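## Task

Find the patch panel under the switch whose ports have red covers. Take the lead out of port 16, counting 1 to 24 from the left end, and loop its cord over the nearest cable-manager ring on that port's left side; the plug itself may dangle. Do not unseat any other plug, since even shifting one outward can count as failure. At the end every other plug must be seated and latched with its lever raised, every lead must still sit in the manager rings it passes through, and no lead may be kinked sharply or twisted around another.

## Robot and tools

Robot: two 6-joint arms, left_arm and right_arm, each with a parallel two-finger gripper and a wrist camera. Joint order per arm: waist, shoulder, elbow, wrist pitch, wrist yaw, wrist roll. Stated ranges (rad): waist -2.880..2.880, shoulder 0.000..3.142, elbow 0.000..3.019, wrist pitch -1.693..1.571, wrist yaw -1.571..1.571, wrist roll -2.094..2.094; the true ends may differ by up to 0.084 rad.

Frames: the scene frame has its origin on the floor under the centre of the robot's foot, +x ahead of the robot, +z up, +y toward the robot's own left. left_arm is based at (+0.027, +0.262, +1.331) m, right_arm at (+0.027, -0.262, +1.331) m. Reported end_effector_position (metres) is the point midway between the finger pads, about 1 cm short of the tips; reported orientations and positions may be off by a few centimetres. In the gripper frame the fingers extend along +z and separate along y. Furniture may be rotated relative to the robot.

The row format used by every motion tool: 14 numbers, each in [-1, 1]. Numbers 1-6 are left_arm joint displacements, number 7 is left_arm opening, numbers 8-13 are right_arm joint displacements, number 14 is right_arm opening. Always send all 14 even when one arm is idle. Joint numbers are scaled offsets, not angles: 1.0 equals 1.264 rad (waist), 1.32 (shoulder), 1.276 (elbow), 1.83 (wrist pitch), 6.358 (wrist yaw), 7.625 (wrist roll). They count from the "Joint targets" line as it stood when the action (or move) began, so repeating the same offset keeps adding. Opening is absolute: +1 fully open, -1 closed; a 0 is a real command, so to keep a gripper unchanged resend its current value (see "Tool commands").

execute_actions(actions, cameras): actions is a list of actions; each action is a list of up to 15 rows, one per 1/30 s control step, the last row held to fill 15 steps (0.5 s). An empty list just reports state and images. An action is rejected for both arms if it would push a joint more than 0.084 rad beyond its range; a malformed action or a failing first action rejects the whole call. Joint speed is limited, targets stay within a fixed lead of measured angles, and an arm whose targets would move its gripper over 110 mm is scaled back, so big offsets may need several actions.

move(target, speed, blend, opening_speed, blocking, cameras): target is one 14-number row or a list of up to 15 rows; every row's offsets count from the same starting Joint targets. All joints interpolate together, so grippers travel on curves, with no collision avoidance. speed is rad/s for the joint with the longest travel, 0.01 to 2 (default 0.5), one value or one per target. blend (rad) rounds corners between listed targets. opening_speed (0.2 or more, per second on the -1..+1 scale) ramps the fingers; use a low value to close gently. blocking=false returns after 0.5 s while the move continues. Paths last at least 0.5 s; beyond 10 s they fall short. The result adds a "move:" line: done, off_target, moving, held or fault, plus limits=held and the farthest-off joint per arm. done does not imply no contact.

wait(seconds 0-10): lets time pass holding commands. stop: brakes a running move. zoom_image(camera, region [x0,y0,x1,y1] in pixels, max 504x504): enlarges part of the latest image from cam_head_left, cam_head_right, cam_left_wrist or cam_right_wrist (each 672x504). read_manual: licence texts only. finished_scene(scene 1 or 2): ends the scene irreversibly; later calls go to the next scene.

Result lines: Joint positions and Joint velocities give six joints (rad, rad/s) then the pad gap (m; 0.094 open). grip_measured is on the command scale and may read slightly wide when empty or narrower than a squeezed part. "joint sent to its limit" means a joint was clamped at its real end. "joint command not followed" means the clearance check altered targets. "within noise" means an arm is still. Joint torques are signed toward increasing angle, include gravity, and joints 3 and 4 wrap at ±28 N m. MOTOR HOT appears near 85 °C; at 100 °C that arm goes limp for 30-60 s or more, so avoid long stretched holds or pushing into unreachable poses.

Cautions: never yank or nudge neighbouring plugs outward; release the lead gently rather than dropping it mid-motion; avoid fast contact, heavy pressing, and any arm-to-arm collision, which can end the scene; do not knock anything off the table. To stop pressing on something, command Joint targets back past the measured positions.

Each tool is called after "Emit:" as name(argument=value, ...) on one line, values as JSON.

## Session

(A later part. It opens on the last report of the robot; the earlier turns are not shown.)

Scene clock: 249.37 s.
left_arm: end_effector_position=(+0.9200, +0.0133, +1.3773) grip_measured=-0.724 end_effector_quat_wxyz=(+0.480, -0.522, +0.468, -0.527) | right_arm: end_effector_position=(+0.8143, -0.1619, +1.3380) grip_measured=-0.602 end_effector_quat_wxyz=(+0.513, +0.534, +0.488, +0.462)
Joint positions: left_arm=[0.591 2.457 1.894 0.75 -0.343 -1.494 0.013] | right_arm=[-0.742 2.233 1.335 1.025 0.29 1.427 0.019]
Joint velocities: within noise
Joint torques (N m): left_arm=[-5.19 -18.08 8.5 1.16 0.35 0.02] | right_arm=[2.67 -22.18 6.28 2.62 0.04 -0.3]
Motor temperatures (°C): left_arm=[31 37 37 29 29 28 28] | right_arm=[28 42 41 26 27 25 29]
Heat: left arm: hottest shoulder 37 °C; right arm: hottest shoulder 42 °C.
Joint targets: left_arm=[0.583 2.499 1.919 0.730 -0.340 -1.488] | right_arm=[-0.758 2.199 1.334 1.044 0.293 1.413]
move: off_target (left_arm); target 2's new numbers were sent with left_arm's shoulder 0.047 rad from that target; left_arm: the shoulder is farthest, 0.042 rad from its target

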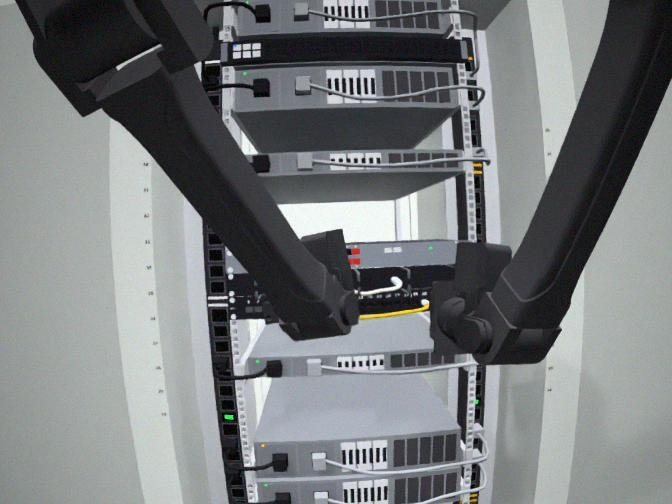

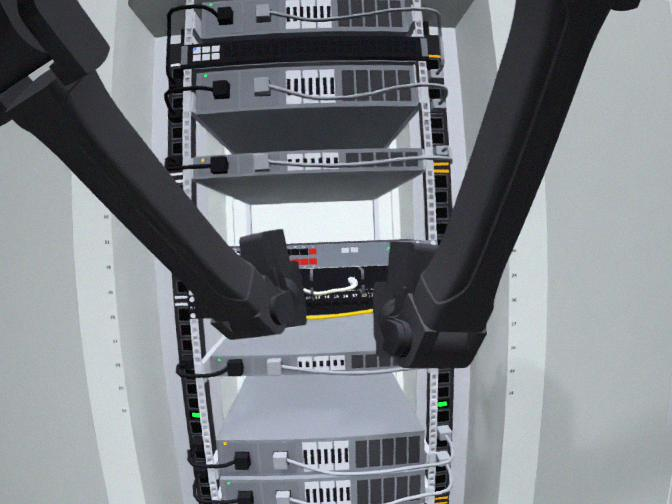

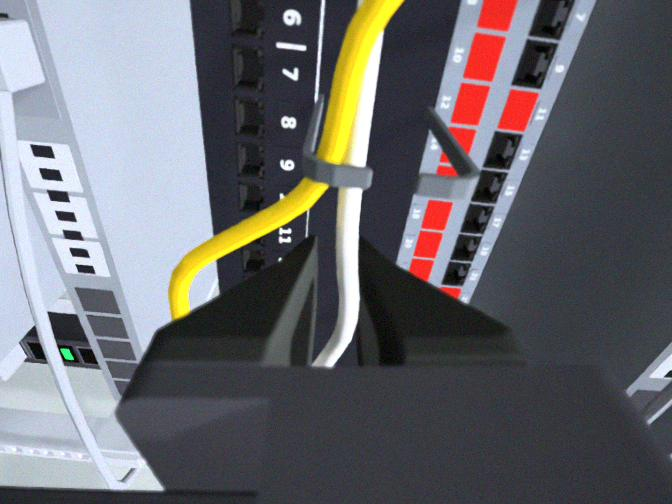

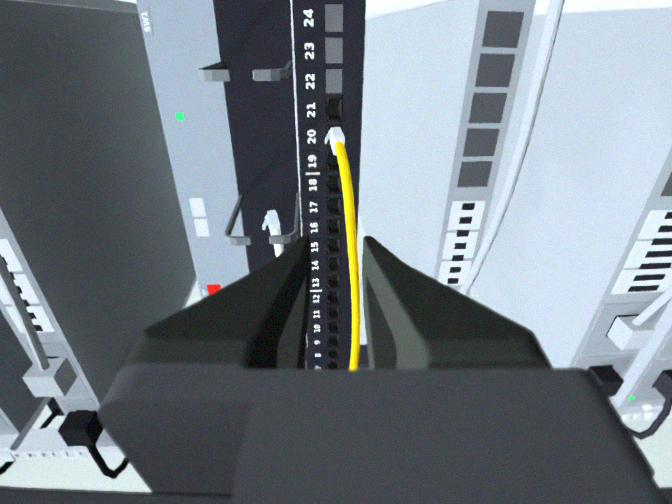

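Emit:
move(target=[[0,-0.037,-0.017,0.0208,0,0,-0.55,0,0,0,0,0,0,-0.6],[-0.0174,-0.1174,-0.2069,0.1,-0.0052,0,-0.55,0,0,0,0,0,0,-0.6]], speed=0.12, opening_speed=0.25)

Emit:
zoom_image(camera="cam_left_wrist", region=[220, 50, 480, 370])

Emit:
zoom_image(camera="cam_head_left", region=[340, 252, 420, 332])

Emit:
zoom_image(camera="cam_head_right", region=[290, 252, 370, 332])

Scene clock: 253.53 s.
left_arm: end_effector_position=(+0.8672, +0.0172, +1.3789) grip_measured=-0.553 end_effector_quat_wxyz=(+0.482, -0.524, +0.462, -0.529) | right_arm: end_effector_position=(+0.8143, -0.1619, +1.3380) grip_measured=-0.602 end_effector_quat_wxyz=(+0.513, +0.534, +0.488, +0.462)
Joint positions: left_arm=[0.57 2.358 1.662 0.892 -0.37 -1.494 0.021] | right_arm=[-0.742 2.233 1.335 1.025 0.29 1.427 0.019]
Joint velocities: within noise
Joint torques (N m): left_arm=[-5.25 -20.48 5.55 2.84 0.13 0.02] | right_arm=[2.78 -22.3 6.34 2.52 0.03 -0.29]
Motor temperatures (°C): left_arm=[31 38 37 29 29 28 28] | right_arm=[28 43 41 26 27 25 29]
Heat: left arm: hottest shoulder 38 °C; right arm: hottest shoulder 43 °C.
Joint targets: left_arm=[0.561 2.344 1.655 0.913 -0.373 -1.488] | right_arm=[-0.758 2.199 1.334 1.044 0.293 1.413]
move: done

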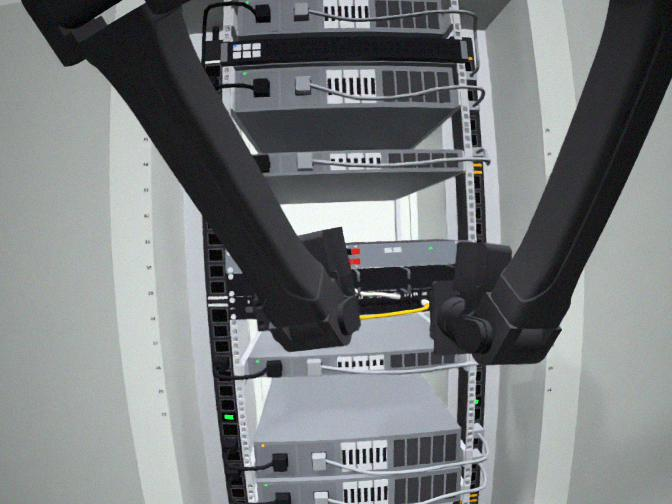

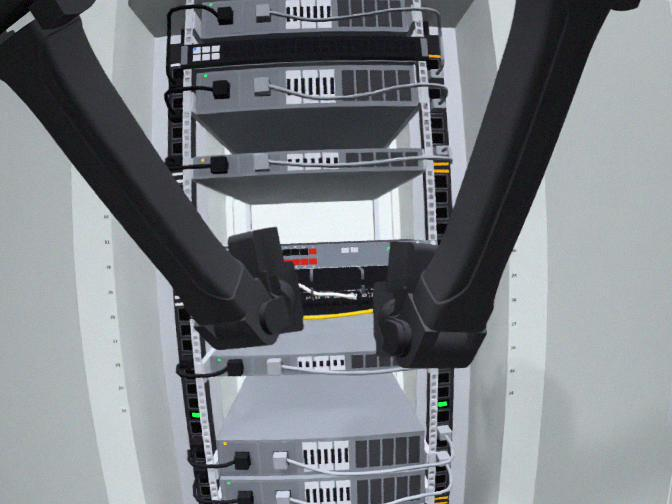

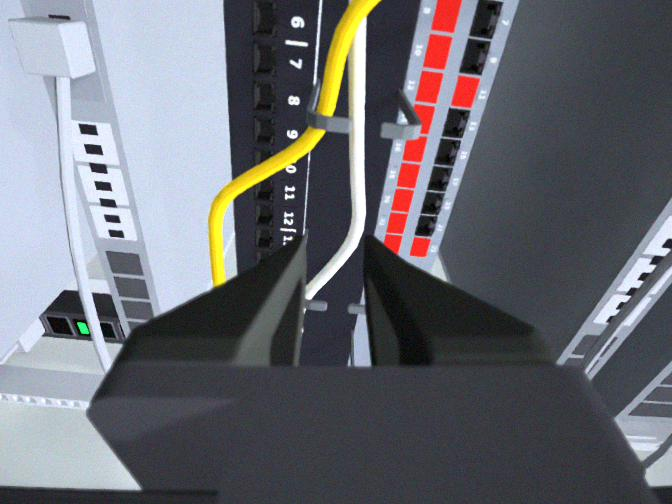

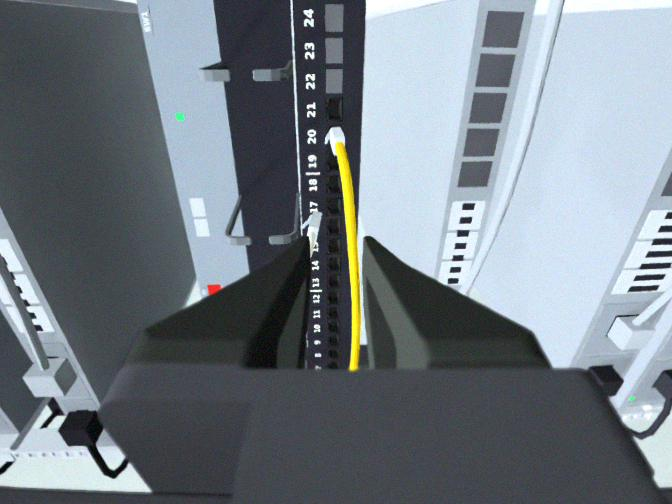

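Scaled by 1.575 from the camera's 672x504 image, which has a finer 960x720 frame.

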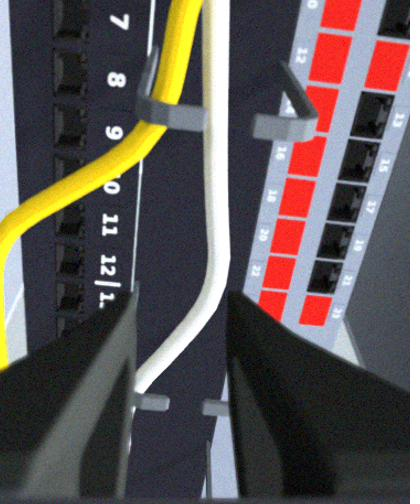

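Scaled by 6.300 from the camera's 672x504 image, which has a finer 960x720 frame.

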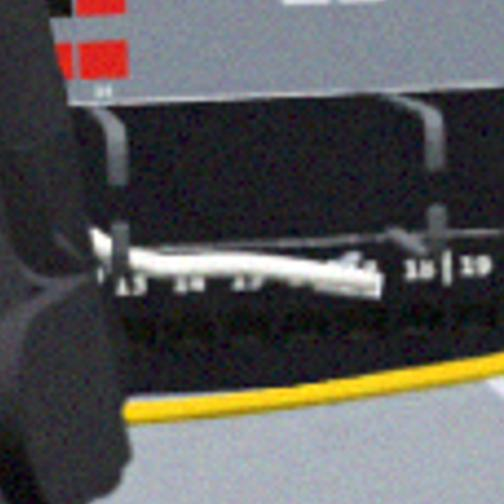

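Scaled by 6.300 from the camera's 672x504 image, which has a finer 960x720 frame.

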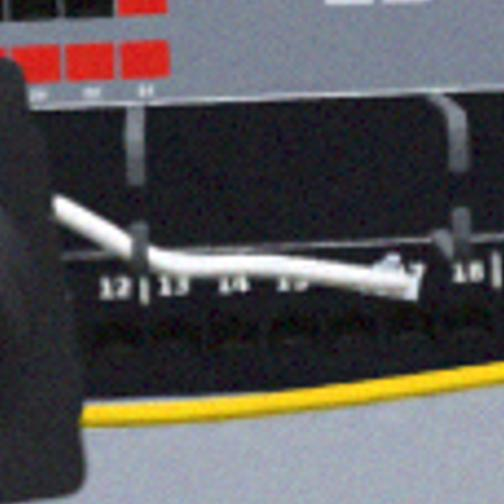

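Emit:
move(target=[0.03,-0.08,-0.22,0.08,0,0.02,-0.55,-0.03,-0.08,-0.15,0.05,0,0,-0.6], speed=0.4)

Emit:
zoom_image(camera="cam_head_right", region=[250, 252, 330, 332])

Emit:
zoom_image(camera="cam_head_left", region=[310, 252, 390, 332])

Emit:
zoom_image(camera="cam_left_wrist", region=[220, 0, 480, 300])

Scene clock: 255.23 s.
left_arm: end_effector_position=(+0.8031, +0.0572, +1.3632) grip_measured=-0.553 end_effector_quat_wxyz=(+0.521, -0.495, +0.507, -0.477) | right_arm: end_effector_position=(+0.7656, -0.2016, +1.3537) grip_measured=-0.602 end_effector_quat_wxyz=(+0.524, +0.541, +0.478, +0.452)
Joint positions: left_arm=[0.591 2.251 1.382 1.039 -0.37 -1.342 0.021] | right_arm=[-0.78 2.125 1.145 1.116 0.291 1.427 0.019]
Joint velocities: within noise
Joint torques (N m): left_arm=[-3.08 -18.55 4.64 2.67 0.1 0.01] | right_arm=[2.49 -20.37 5.53 2.52 0.01 -0.31]
Motor temperatures (°C): left_arm=[31 38 37 29 29 28 28] | right_arm=[28 43 41 26 27 25 29]
Heat: left arm: hottest shoulder 38 °C; right arm: hottest shoulder 43 °C.
Joint targets: left_arm=[0.599 2.238 1.374 1.060 -0.373 -1.335] | right_arm=[-0.796 2.094 1.143 1.136 0.293 1.413]
move: done

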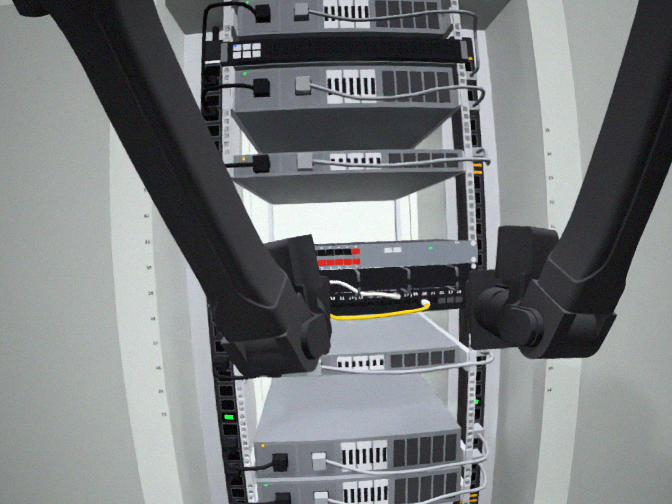

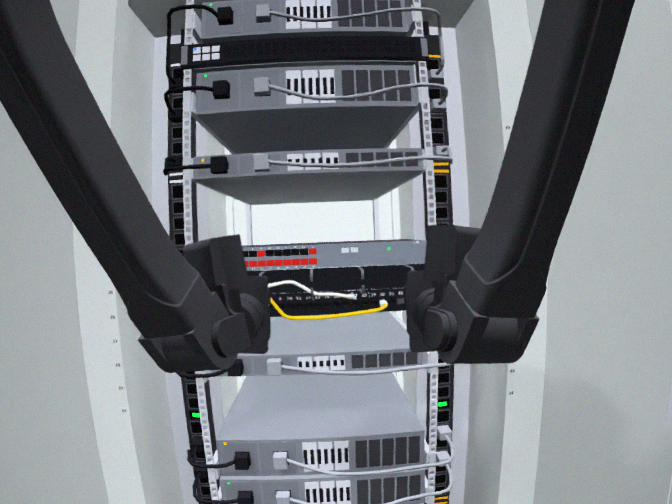

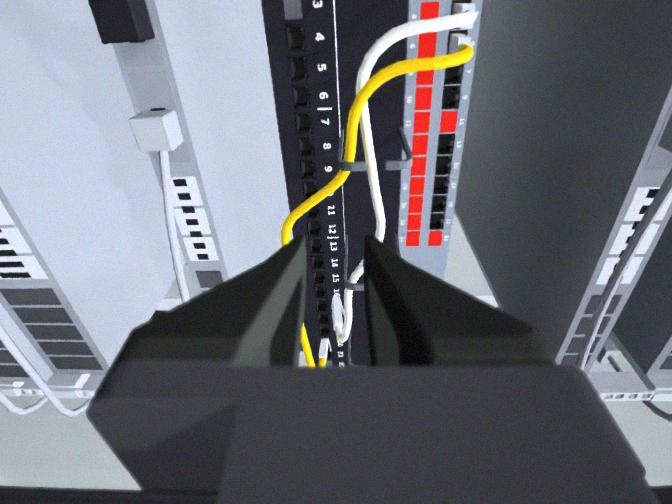

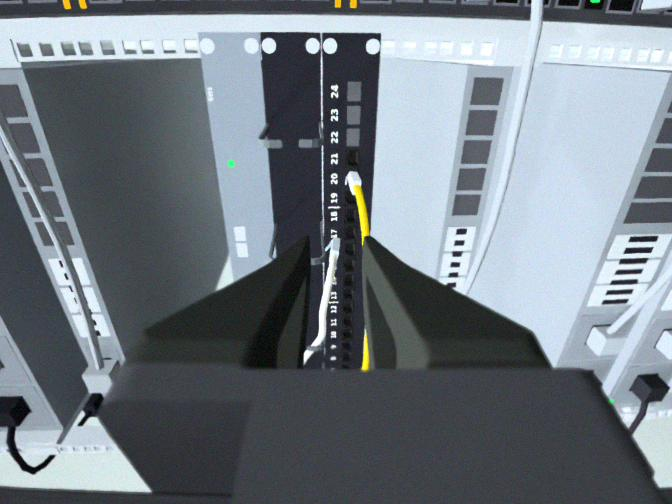

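Scaled by 6.300 from the camera's 672x504 image, which has a finer 960x720 frame.

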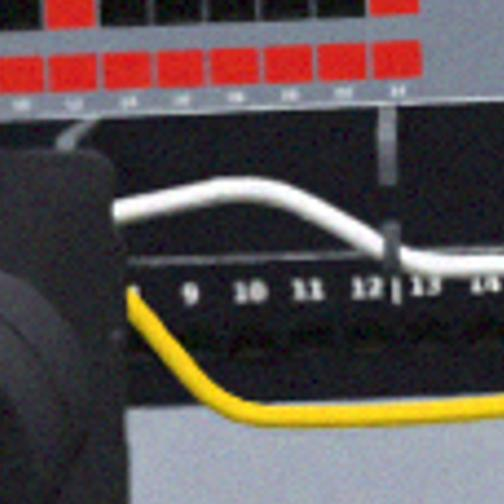

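Scaled by 6.300 from the camera's 672x504 image, which has a finer 960x720 frame.

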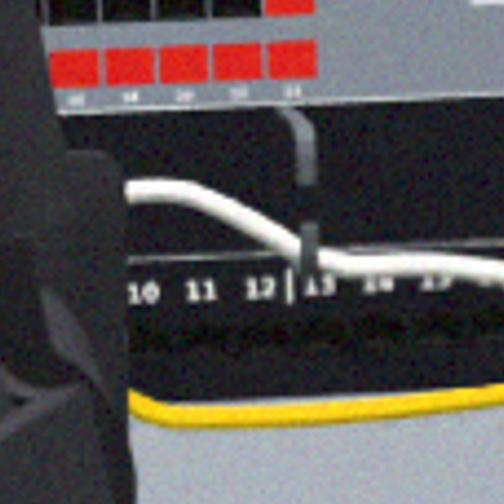

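Scaled by 1.680 from the camera's 672x504 image, which has a finer 960x720 frame.

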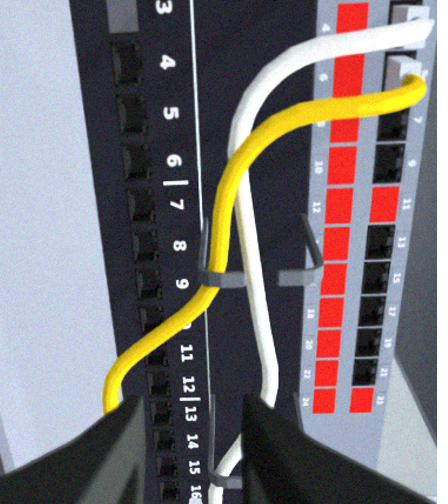

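Emit:
move(target=[0.15,-0.06,-0.1,0.02,0,0,-0.55,-0.05,0,0,0,0,0,-0.6], speed=0.5)

Emit:
zoom_image(camera="cam_head_right", region=[220, 240, 310, 330])

Emit:
zoom_image(camera="cam_head_right", region=[248, 262, 284, 298])

Emit:
zoom_image(camera="cam_head_left", region=[290, 262, 326, 298])

Scene clock: 256.70 s.
left_arm: end_effector_position=(+0.7960, +0.2188, +1.3566) grip_measured=-0.553 end_effector_quat_wxyz=(+0.566, -0.541, +0.471, -0.407) | right_arm: end_effector_position=(+0.7681, -0.2533, +1.3473) grip_measured=-0.602 end_effector_quat_wxyz=(+0.540, +0.556, +0.463, +0.429)
Joint positions: left_arm=[0.791 2.167 1.254 1.076 -0.373 -1.342 0.021] | right_arm=[-0.851 2.125 1.144 1.116 0.291 1.427 0.019]
Joint velocities: within noise
Joint torques (N m): left_arm=[-3.49 -16.79 4.26 2.78 0.25 0.02] | right_arm=[2.84 -20.31 5.48 2.52 0 -0.3]
Motor temperatures (°C): left_arm=[31 38 37 29 29 28 28] | right_arm=[28 43 40 26 27 25 29]
Heat: left arm: hottest shoulder 38 °C; right arm: hottest shoulder 43 °C.
Joint targets: left_arm=[0.788 2.159 1.246 1.096 -0.373 -1.335] | right_arm=[-0.859 2.094 1.143 1.136 0.293 1.413]
move: done

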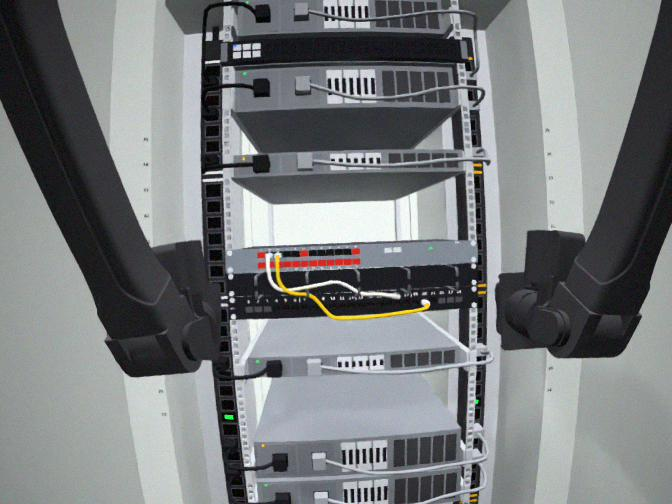

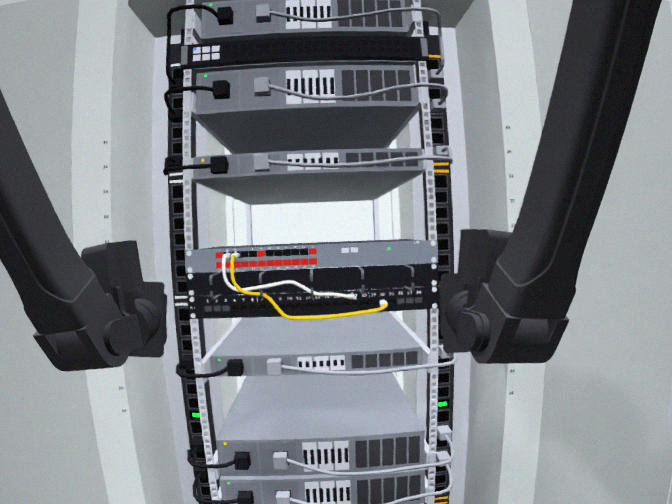

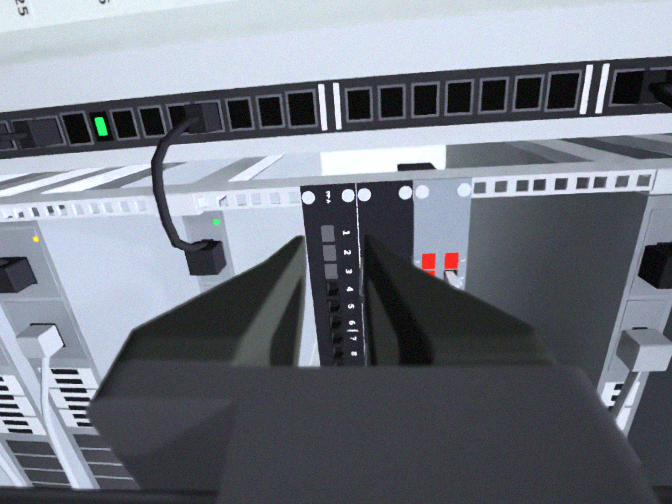

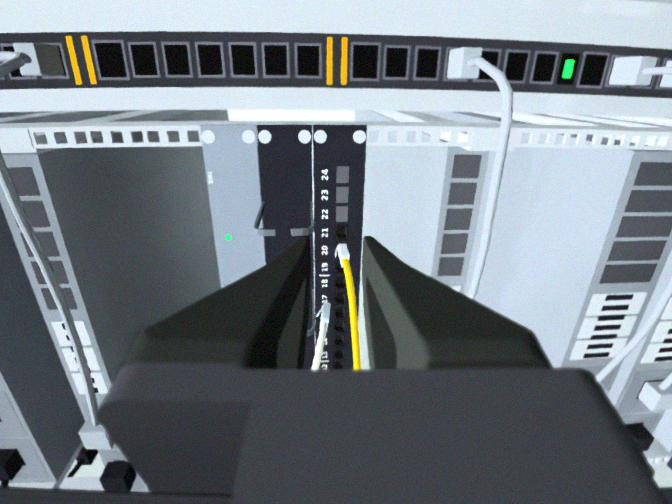

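Scaled by 5.600 from the camera's 672x504 image, which has a finer 960x720 frame.

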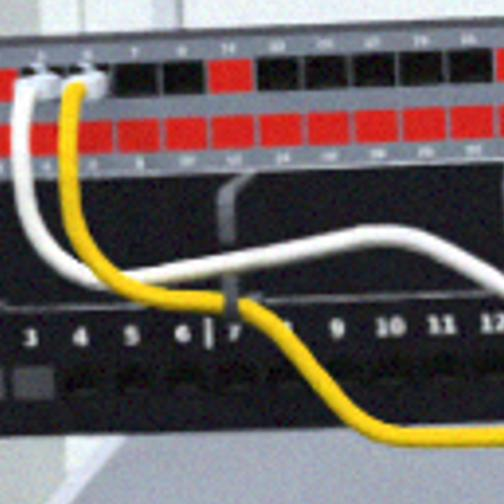

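Scaled by 14.000 from the camera's 672x504 image, which has a finer 960x720 frame.

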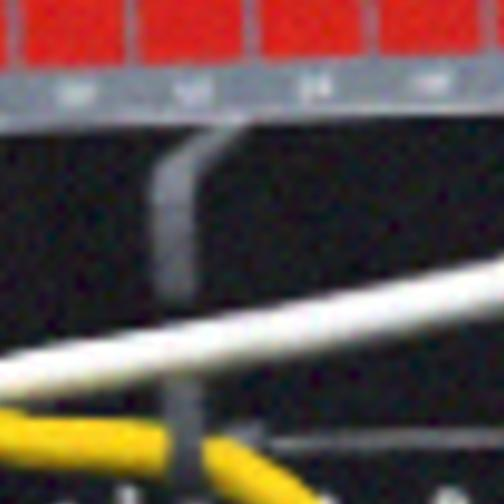

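Scaled by 14.000 from the camera's 672x504 image, which has a finer 960x720 frame.

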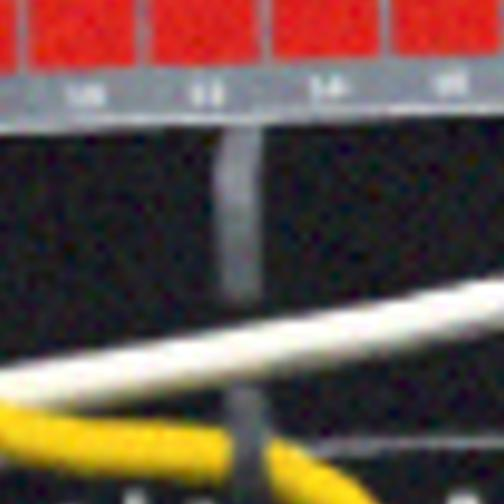

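Emit:
move(target=[-0.1448,0.008,0.2108,-0.136,0.0076,0.1973,-0.55,0,0,0,0,0,0,-0.6], speed=0.5)

Emit:
zoom_image(camera="cam_left_wrist", region=[180, 100, 500, 340])

Scene clock: 262.10 s.
left_arm: end_effector_position=(+0.8418, +0.0648, +1.4284) grip_measured=-0.553 end_effector_quat_wxyz=(+0.707, -0.006, +0.707, +0.001) | right_arm: end_effector_position=(+0.7681, -0.2533, +1.3474) grip_measured=-0.602 end_effector_quat_wxyz=(+0.540, +0.556, +0.463, +0.429)
Joint positions: left_arm=[0.611 2.167 1.473 0.862 -0.328 0.162 0.021] | right_arm=[-0.851 2.125 1.144 1.117 0.291 1.427 0.019]
Joint velocities: within noise
Joint torques (N m): left_arm=[-5.3 -17.73 9.07 1.42 0.35 -0.05] | right_arm=[2.96 -20.72 5.48 2.55 0.01 -0.29]
Motor temperatures (°C): left_arm=[31 39 37 29 29 28 28] | right_arm=[28 43 40 26 27 25 29]
Heat: left arm: hottest shoulder 39 °C; right arm: hottest shoulder 43 °C.
Joint targets: left_arm=[0.606 2.170 1.516 0.848 -0.325 0.169] | right_arm=[-0.859 2.094 1.143 1.136 0.293 1.413]
move: off_target (left_arm); left_arm: the elbow is farthest, 0.042 rad from its target

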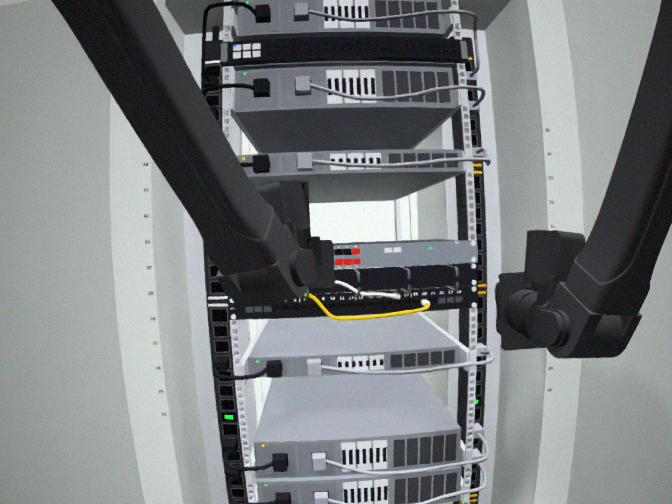

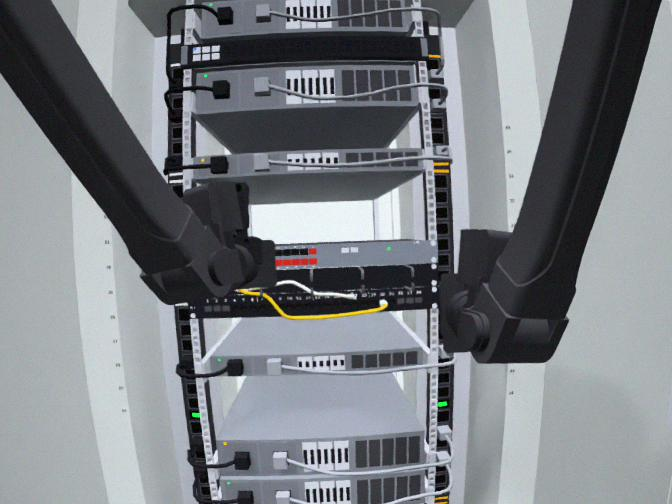

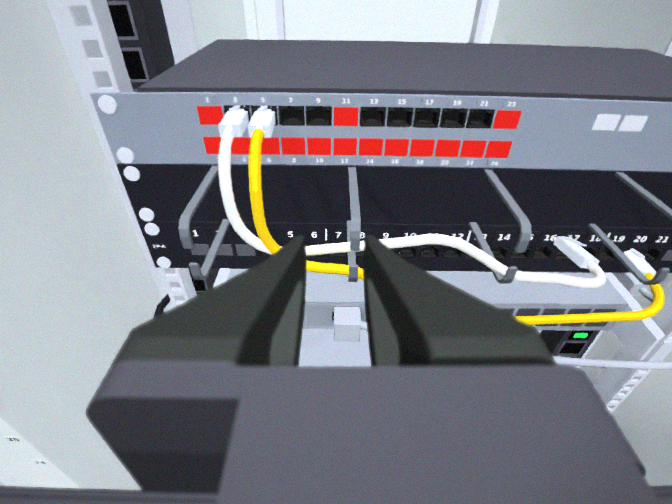

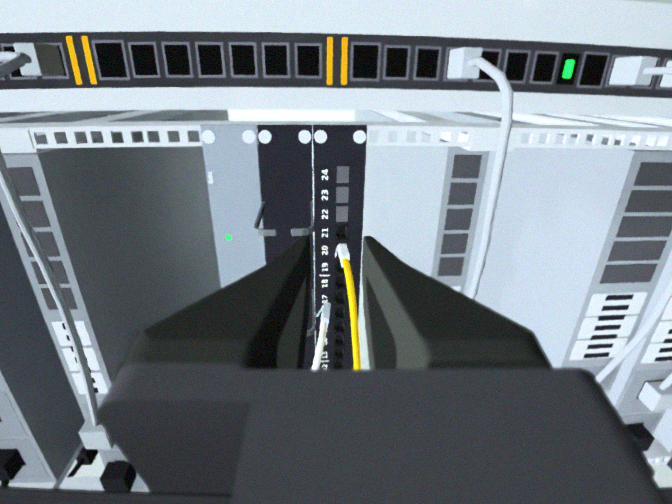

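Scaled by 1.575 from the camera's 672x504 image, which has a finer 960x720 frame.

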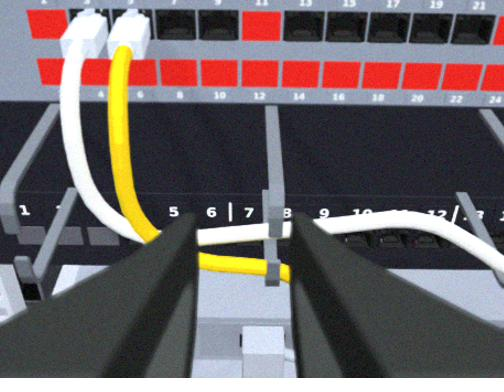

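Emit:
zoom_image(camera="cam_left_wrist", region=[310, 180, 400, 300])

Emit:
zoom_image(camera="cam_left_wrist", region=[450, 210, 610, 310])

Scaled by 4.200 from the camera's 672x504 image, which has a finer 960x720 frame.

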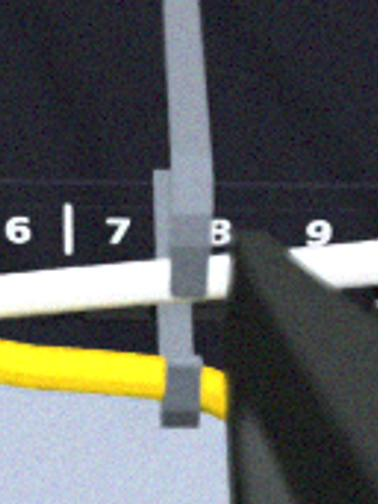

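Scaled by 3.150 from the camera's 672x504 image, which has a finer 960x720 frame.

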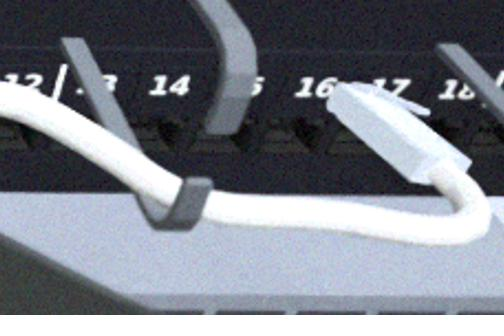

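Emit:
zoom_image(camera="cam_left_wrist", region=[520, 190, 672, 340])

Emit:
zoom_image(camera="cam_head_left", region=[350, 260, 440, 330])

Emit:
zoom_image(camera="cam_head_right", region=[310, 260, 400, 330])

Scaled by 3.316 from the camera's 672x504 image, which has a finer 960x720 frame.

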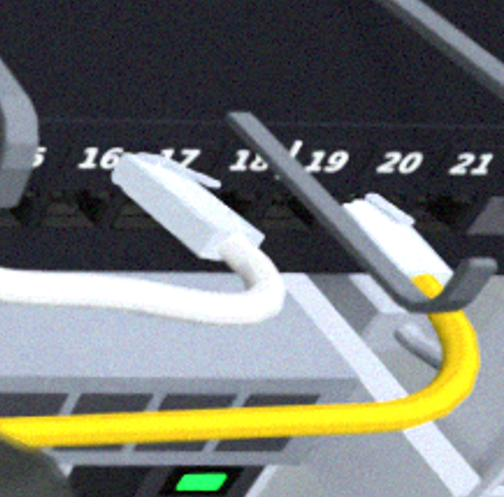

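Scaled by 5.600 from the camera's 672x504 image, which has a finer 960x720 frame.

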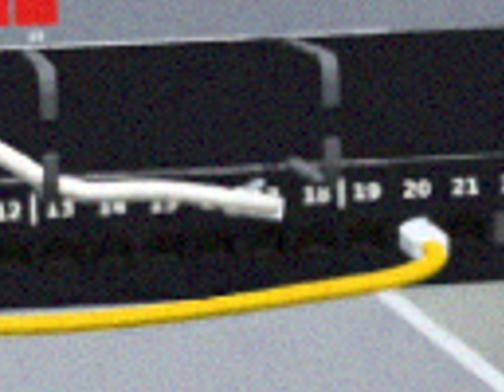

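Scaled by 5.600 from the camera's 672x504 image, which has a finer 960x720 frame.

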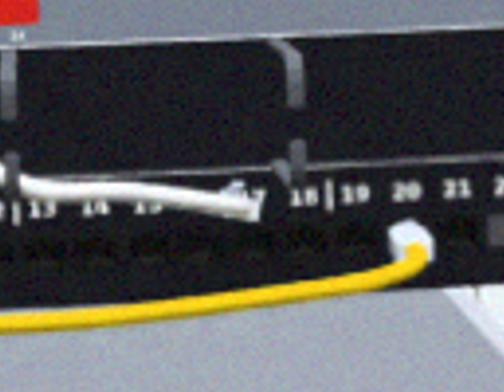

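Emit:
wait(seconds=0.3, cameras=["cam_head_left"])

Scene clock: 263.87 s.
left_arm: end_effector_position=(+0.8418, +0.0648, +1.4283) grip_measured=-0.553 end_effector_quat_wxyz=(+0.707, -0.006, +0.707, +0.001) | right_arm: end_effector_position=(+0.7681, -0.2533, +1.3474) grip_measured=-0.602 end_effector_quat_wxyz=(+0.540, +0.556, +0.463, +0.429)
Joint positions: left_arm=[0.611 2.167 1.473 0.862 -0.328 0.163 0.021] | right_arm=[-0.851 2.125 1.144 1.117 0.291 1.427 0.019]
Joint velocities: within noise
Joint torques (N m): left_arm=[-3.55 -17.26 9.16 1.55 0.4 -0.08] | right_arm=[2.96 -20.37 5.49 2.58 0 -0.3]
Motor temperatures (°C): left_arm=[31 39 37 29 29 28 28] | right_arm=[28 43 39 26 27 25 29]
Heat: left arm: hottest shoulder 39 °C; right arm: hottest shoulder 43 °C.
Joint targets: left_arm=[0.606 2.170 1.516 0.847 -0.325 0.169] | right_arm=[-0.859 2.094 1.143 1.136 0.293 1.413]
Tool commands: left_gripper/opening=-0.55 right_gripper/opening=-0.6
wait: 0.30 s; at rest from the start
Images, in order (width x height): cam_head_left 672x504.

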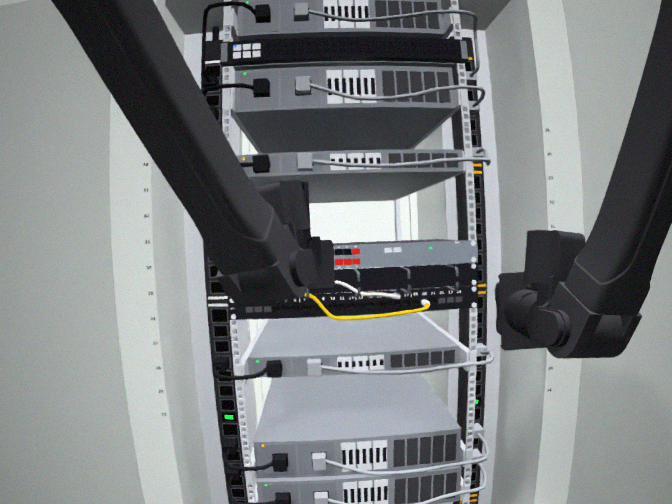

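Emit:
move(target=[0,0,0,0,0,0,-0.55,0.1709,0.0167,0.232,-0.1372,-0.0033,-0.2063,-0.4], speed=0.5, cameras=["cam_right_wrist"])

Emit:
zoom_image(camera="cam_right_wrist", region=[180, 150, 480, 330])

Scene clock: 268.43 s.
left_arm: end_effector_position=(+0.8418, +0.0648, +1.4283) grip_measured=-0.553 end_effector_quat_wxyz=(+0.707, -0.006, +0.707, +0.001) | right_arm: end_effector_position=(+0.8300, -0.1021, +1.4213) grip_measured=-0.402 end_effector_quat_wxyz=(+0.703, +0.006, +0.711, +0.002)
Joint positions: left_arm=[0.611 2.167 1.473 0.862 -0.328 0.163 0.021] | right_arm=[-0.662 2.125 1.388 0.89 0.274 -0.145 0.028]
Joint velocities: within noise
Joint torques (N m): left_arm=[-3.66 -17.49 9.17 1.35 0.35 -0.05] | right_arm=[6.07 -20.37 12.1 1.5 -0.19 -0.2]
Motor temperatures (°C): left_arm=[31 39 37 29 29 28 28] | right_arm=[28 43 39 26 27 25 29]
Heat: left arm: hottest shoulder 39 °C; right arm: hottest shoulder 43 °C.
Joint targets: left_arm=[0.606 2.170 1.516 0.847 -0.325 0.169] | right_arm=[-0.643 2.116 1.439 0.885 0.272 -0.161]
move: off_target (left_arm, right_arm); left_arm: the elbow is farthest, 0.043 rad from its target; right_arm: the elbow is farthest, 0.051 rad from its target
Images, in order (width x height): cam_right_wrist 672x504.

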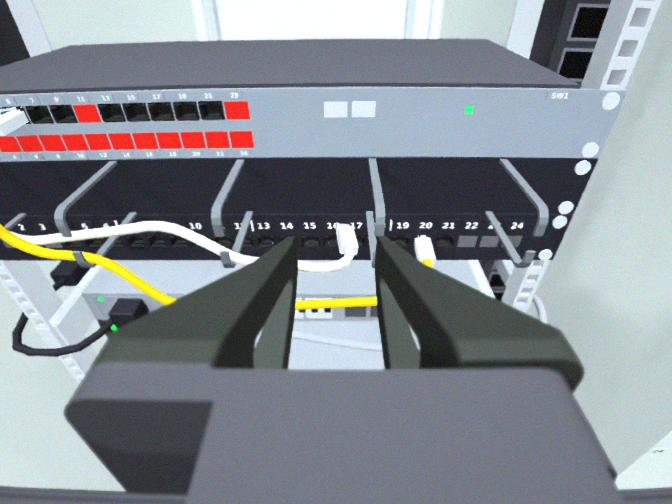

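Scaled by 1.680 from the camera's 672x504 image, which has a finer 960x720 frame.

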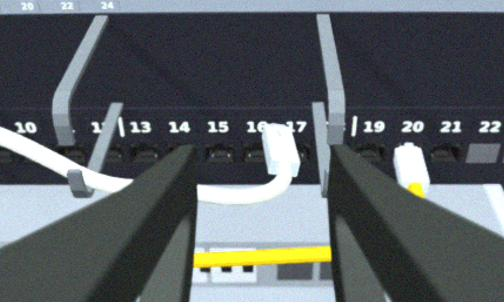

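Emit:
zoom_image(camera="cam_right_wrist", region=[290, 200, 450, 300])

Scaled by 3.150 from the camera's 672x504 image, which has a finer 960x720 frame.

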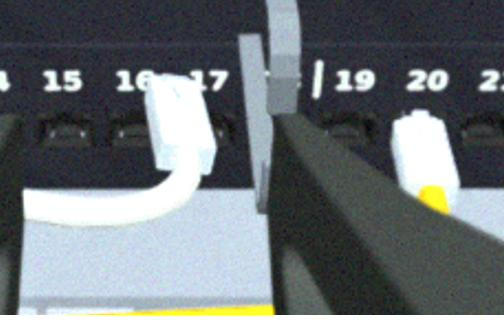

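Emit:
finished_scene(scene=1)

The scene is finished: the task was done.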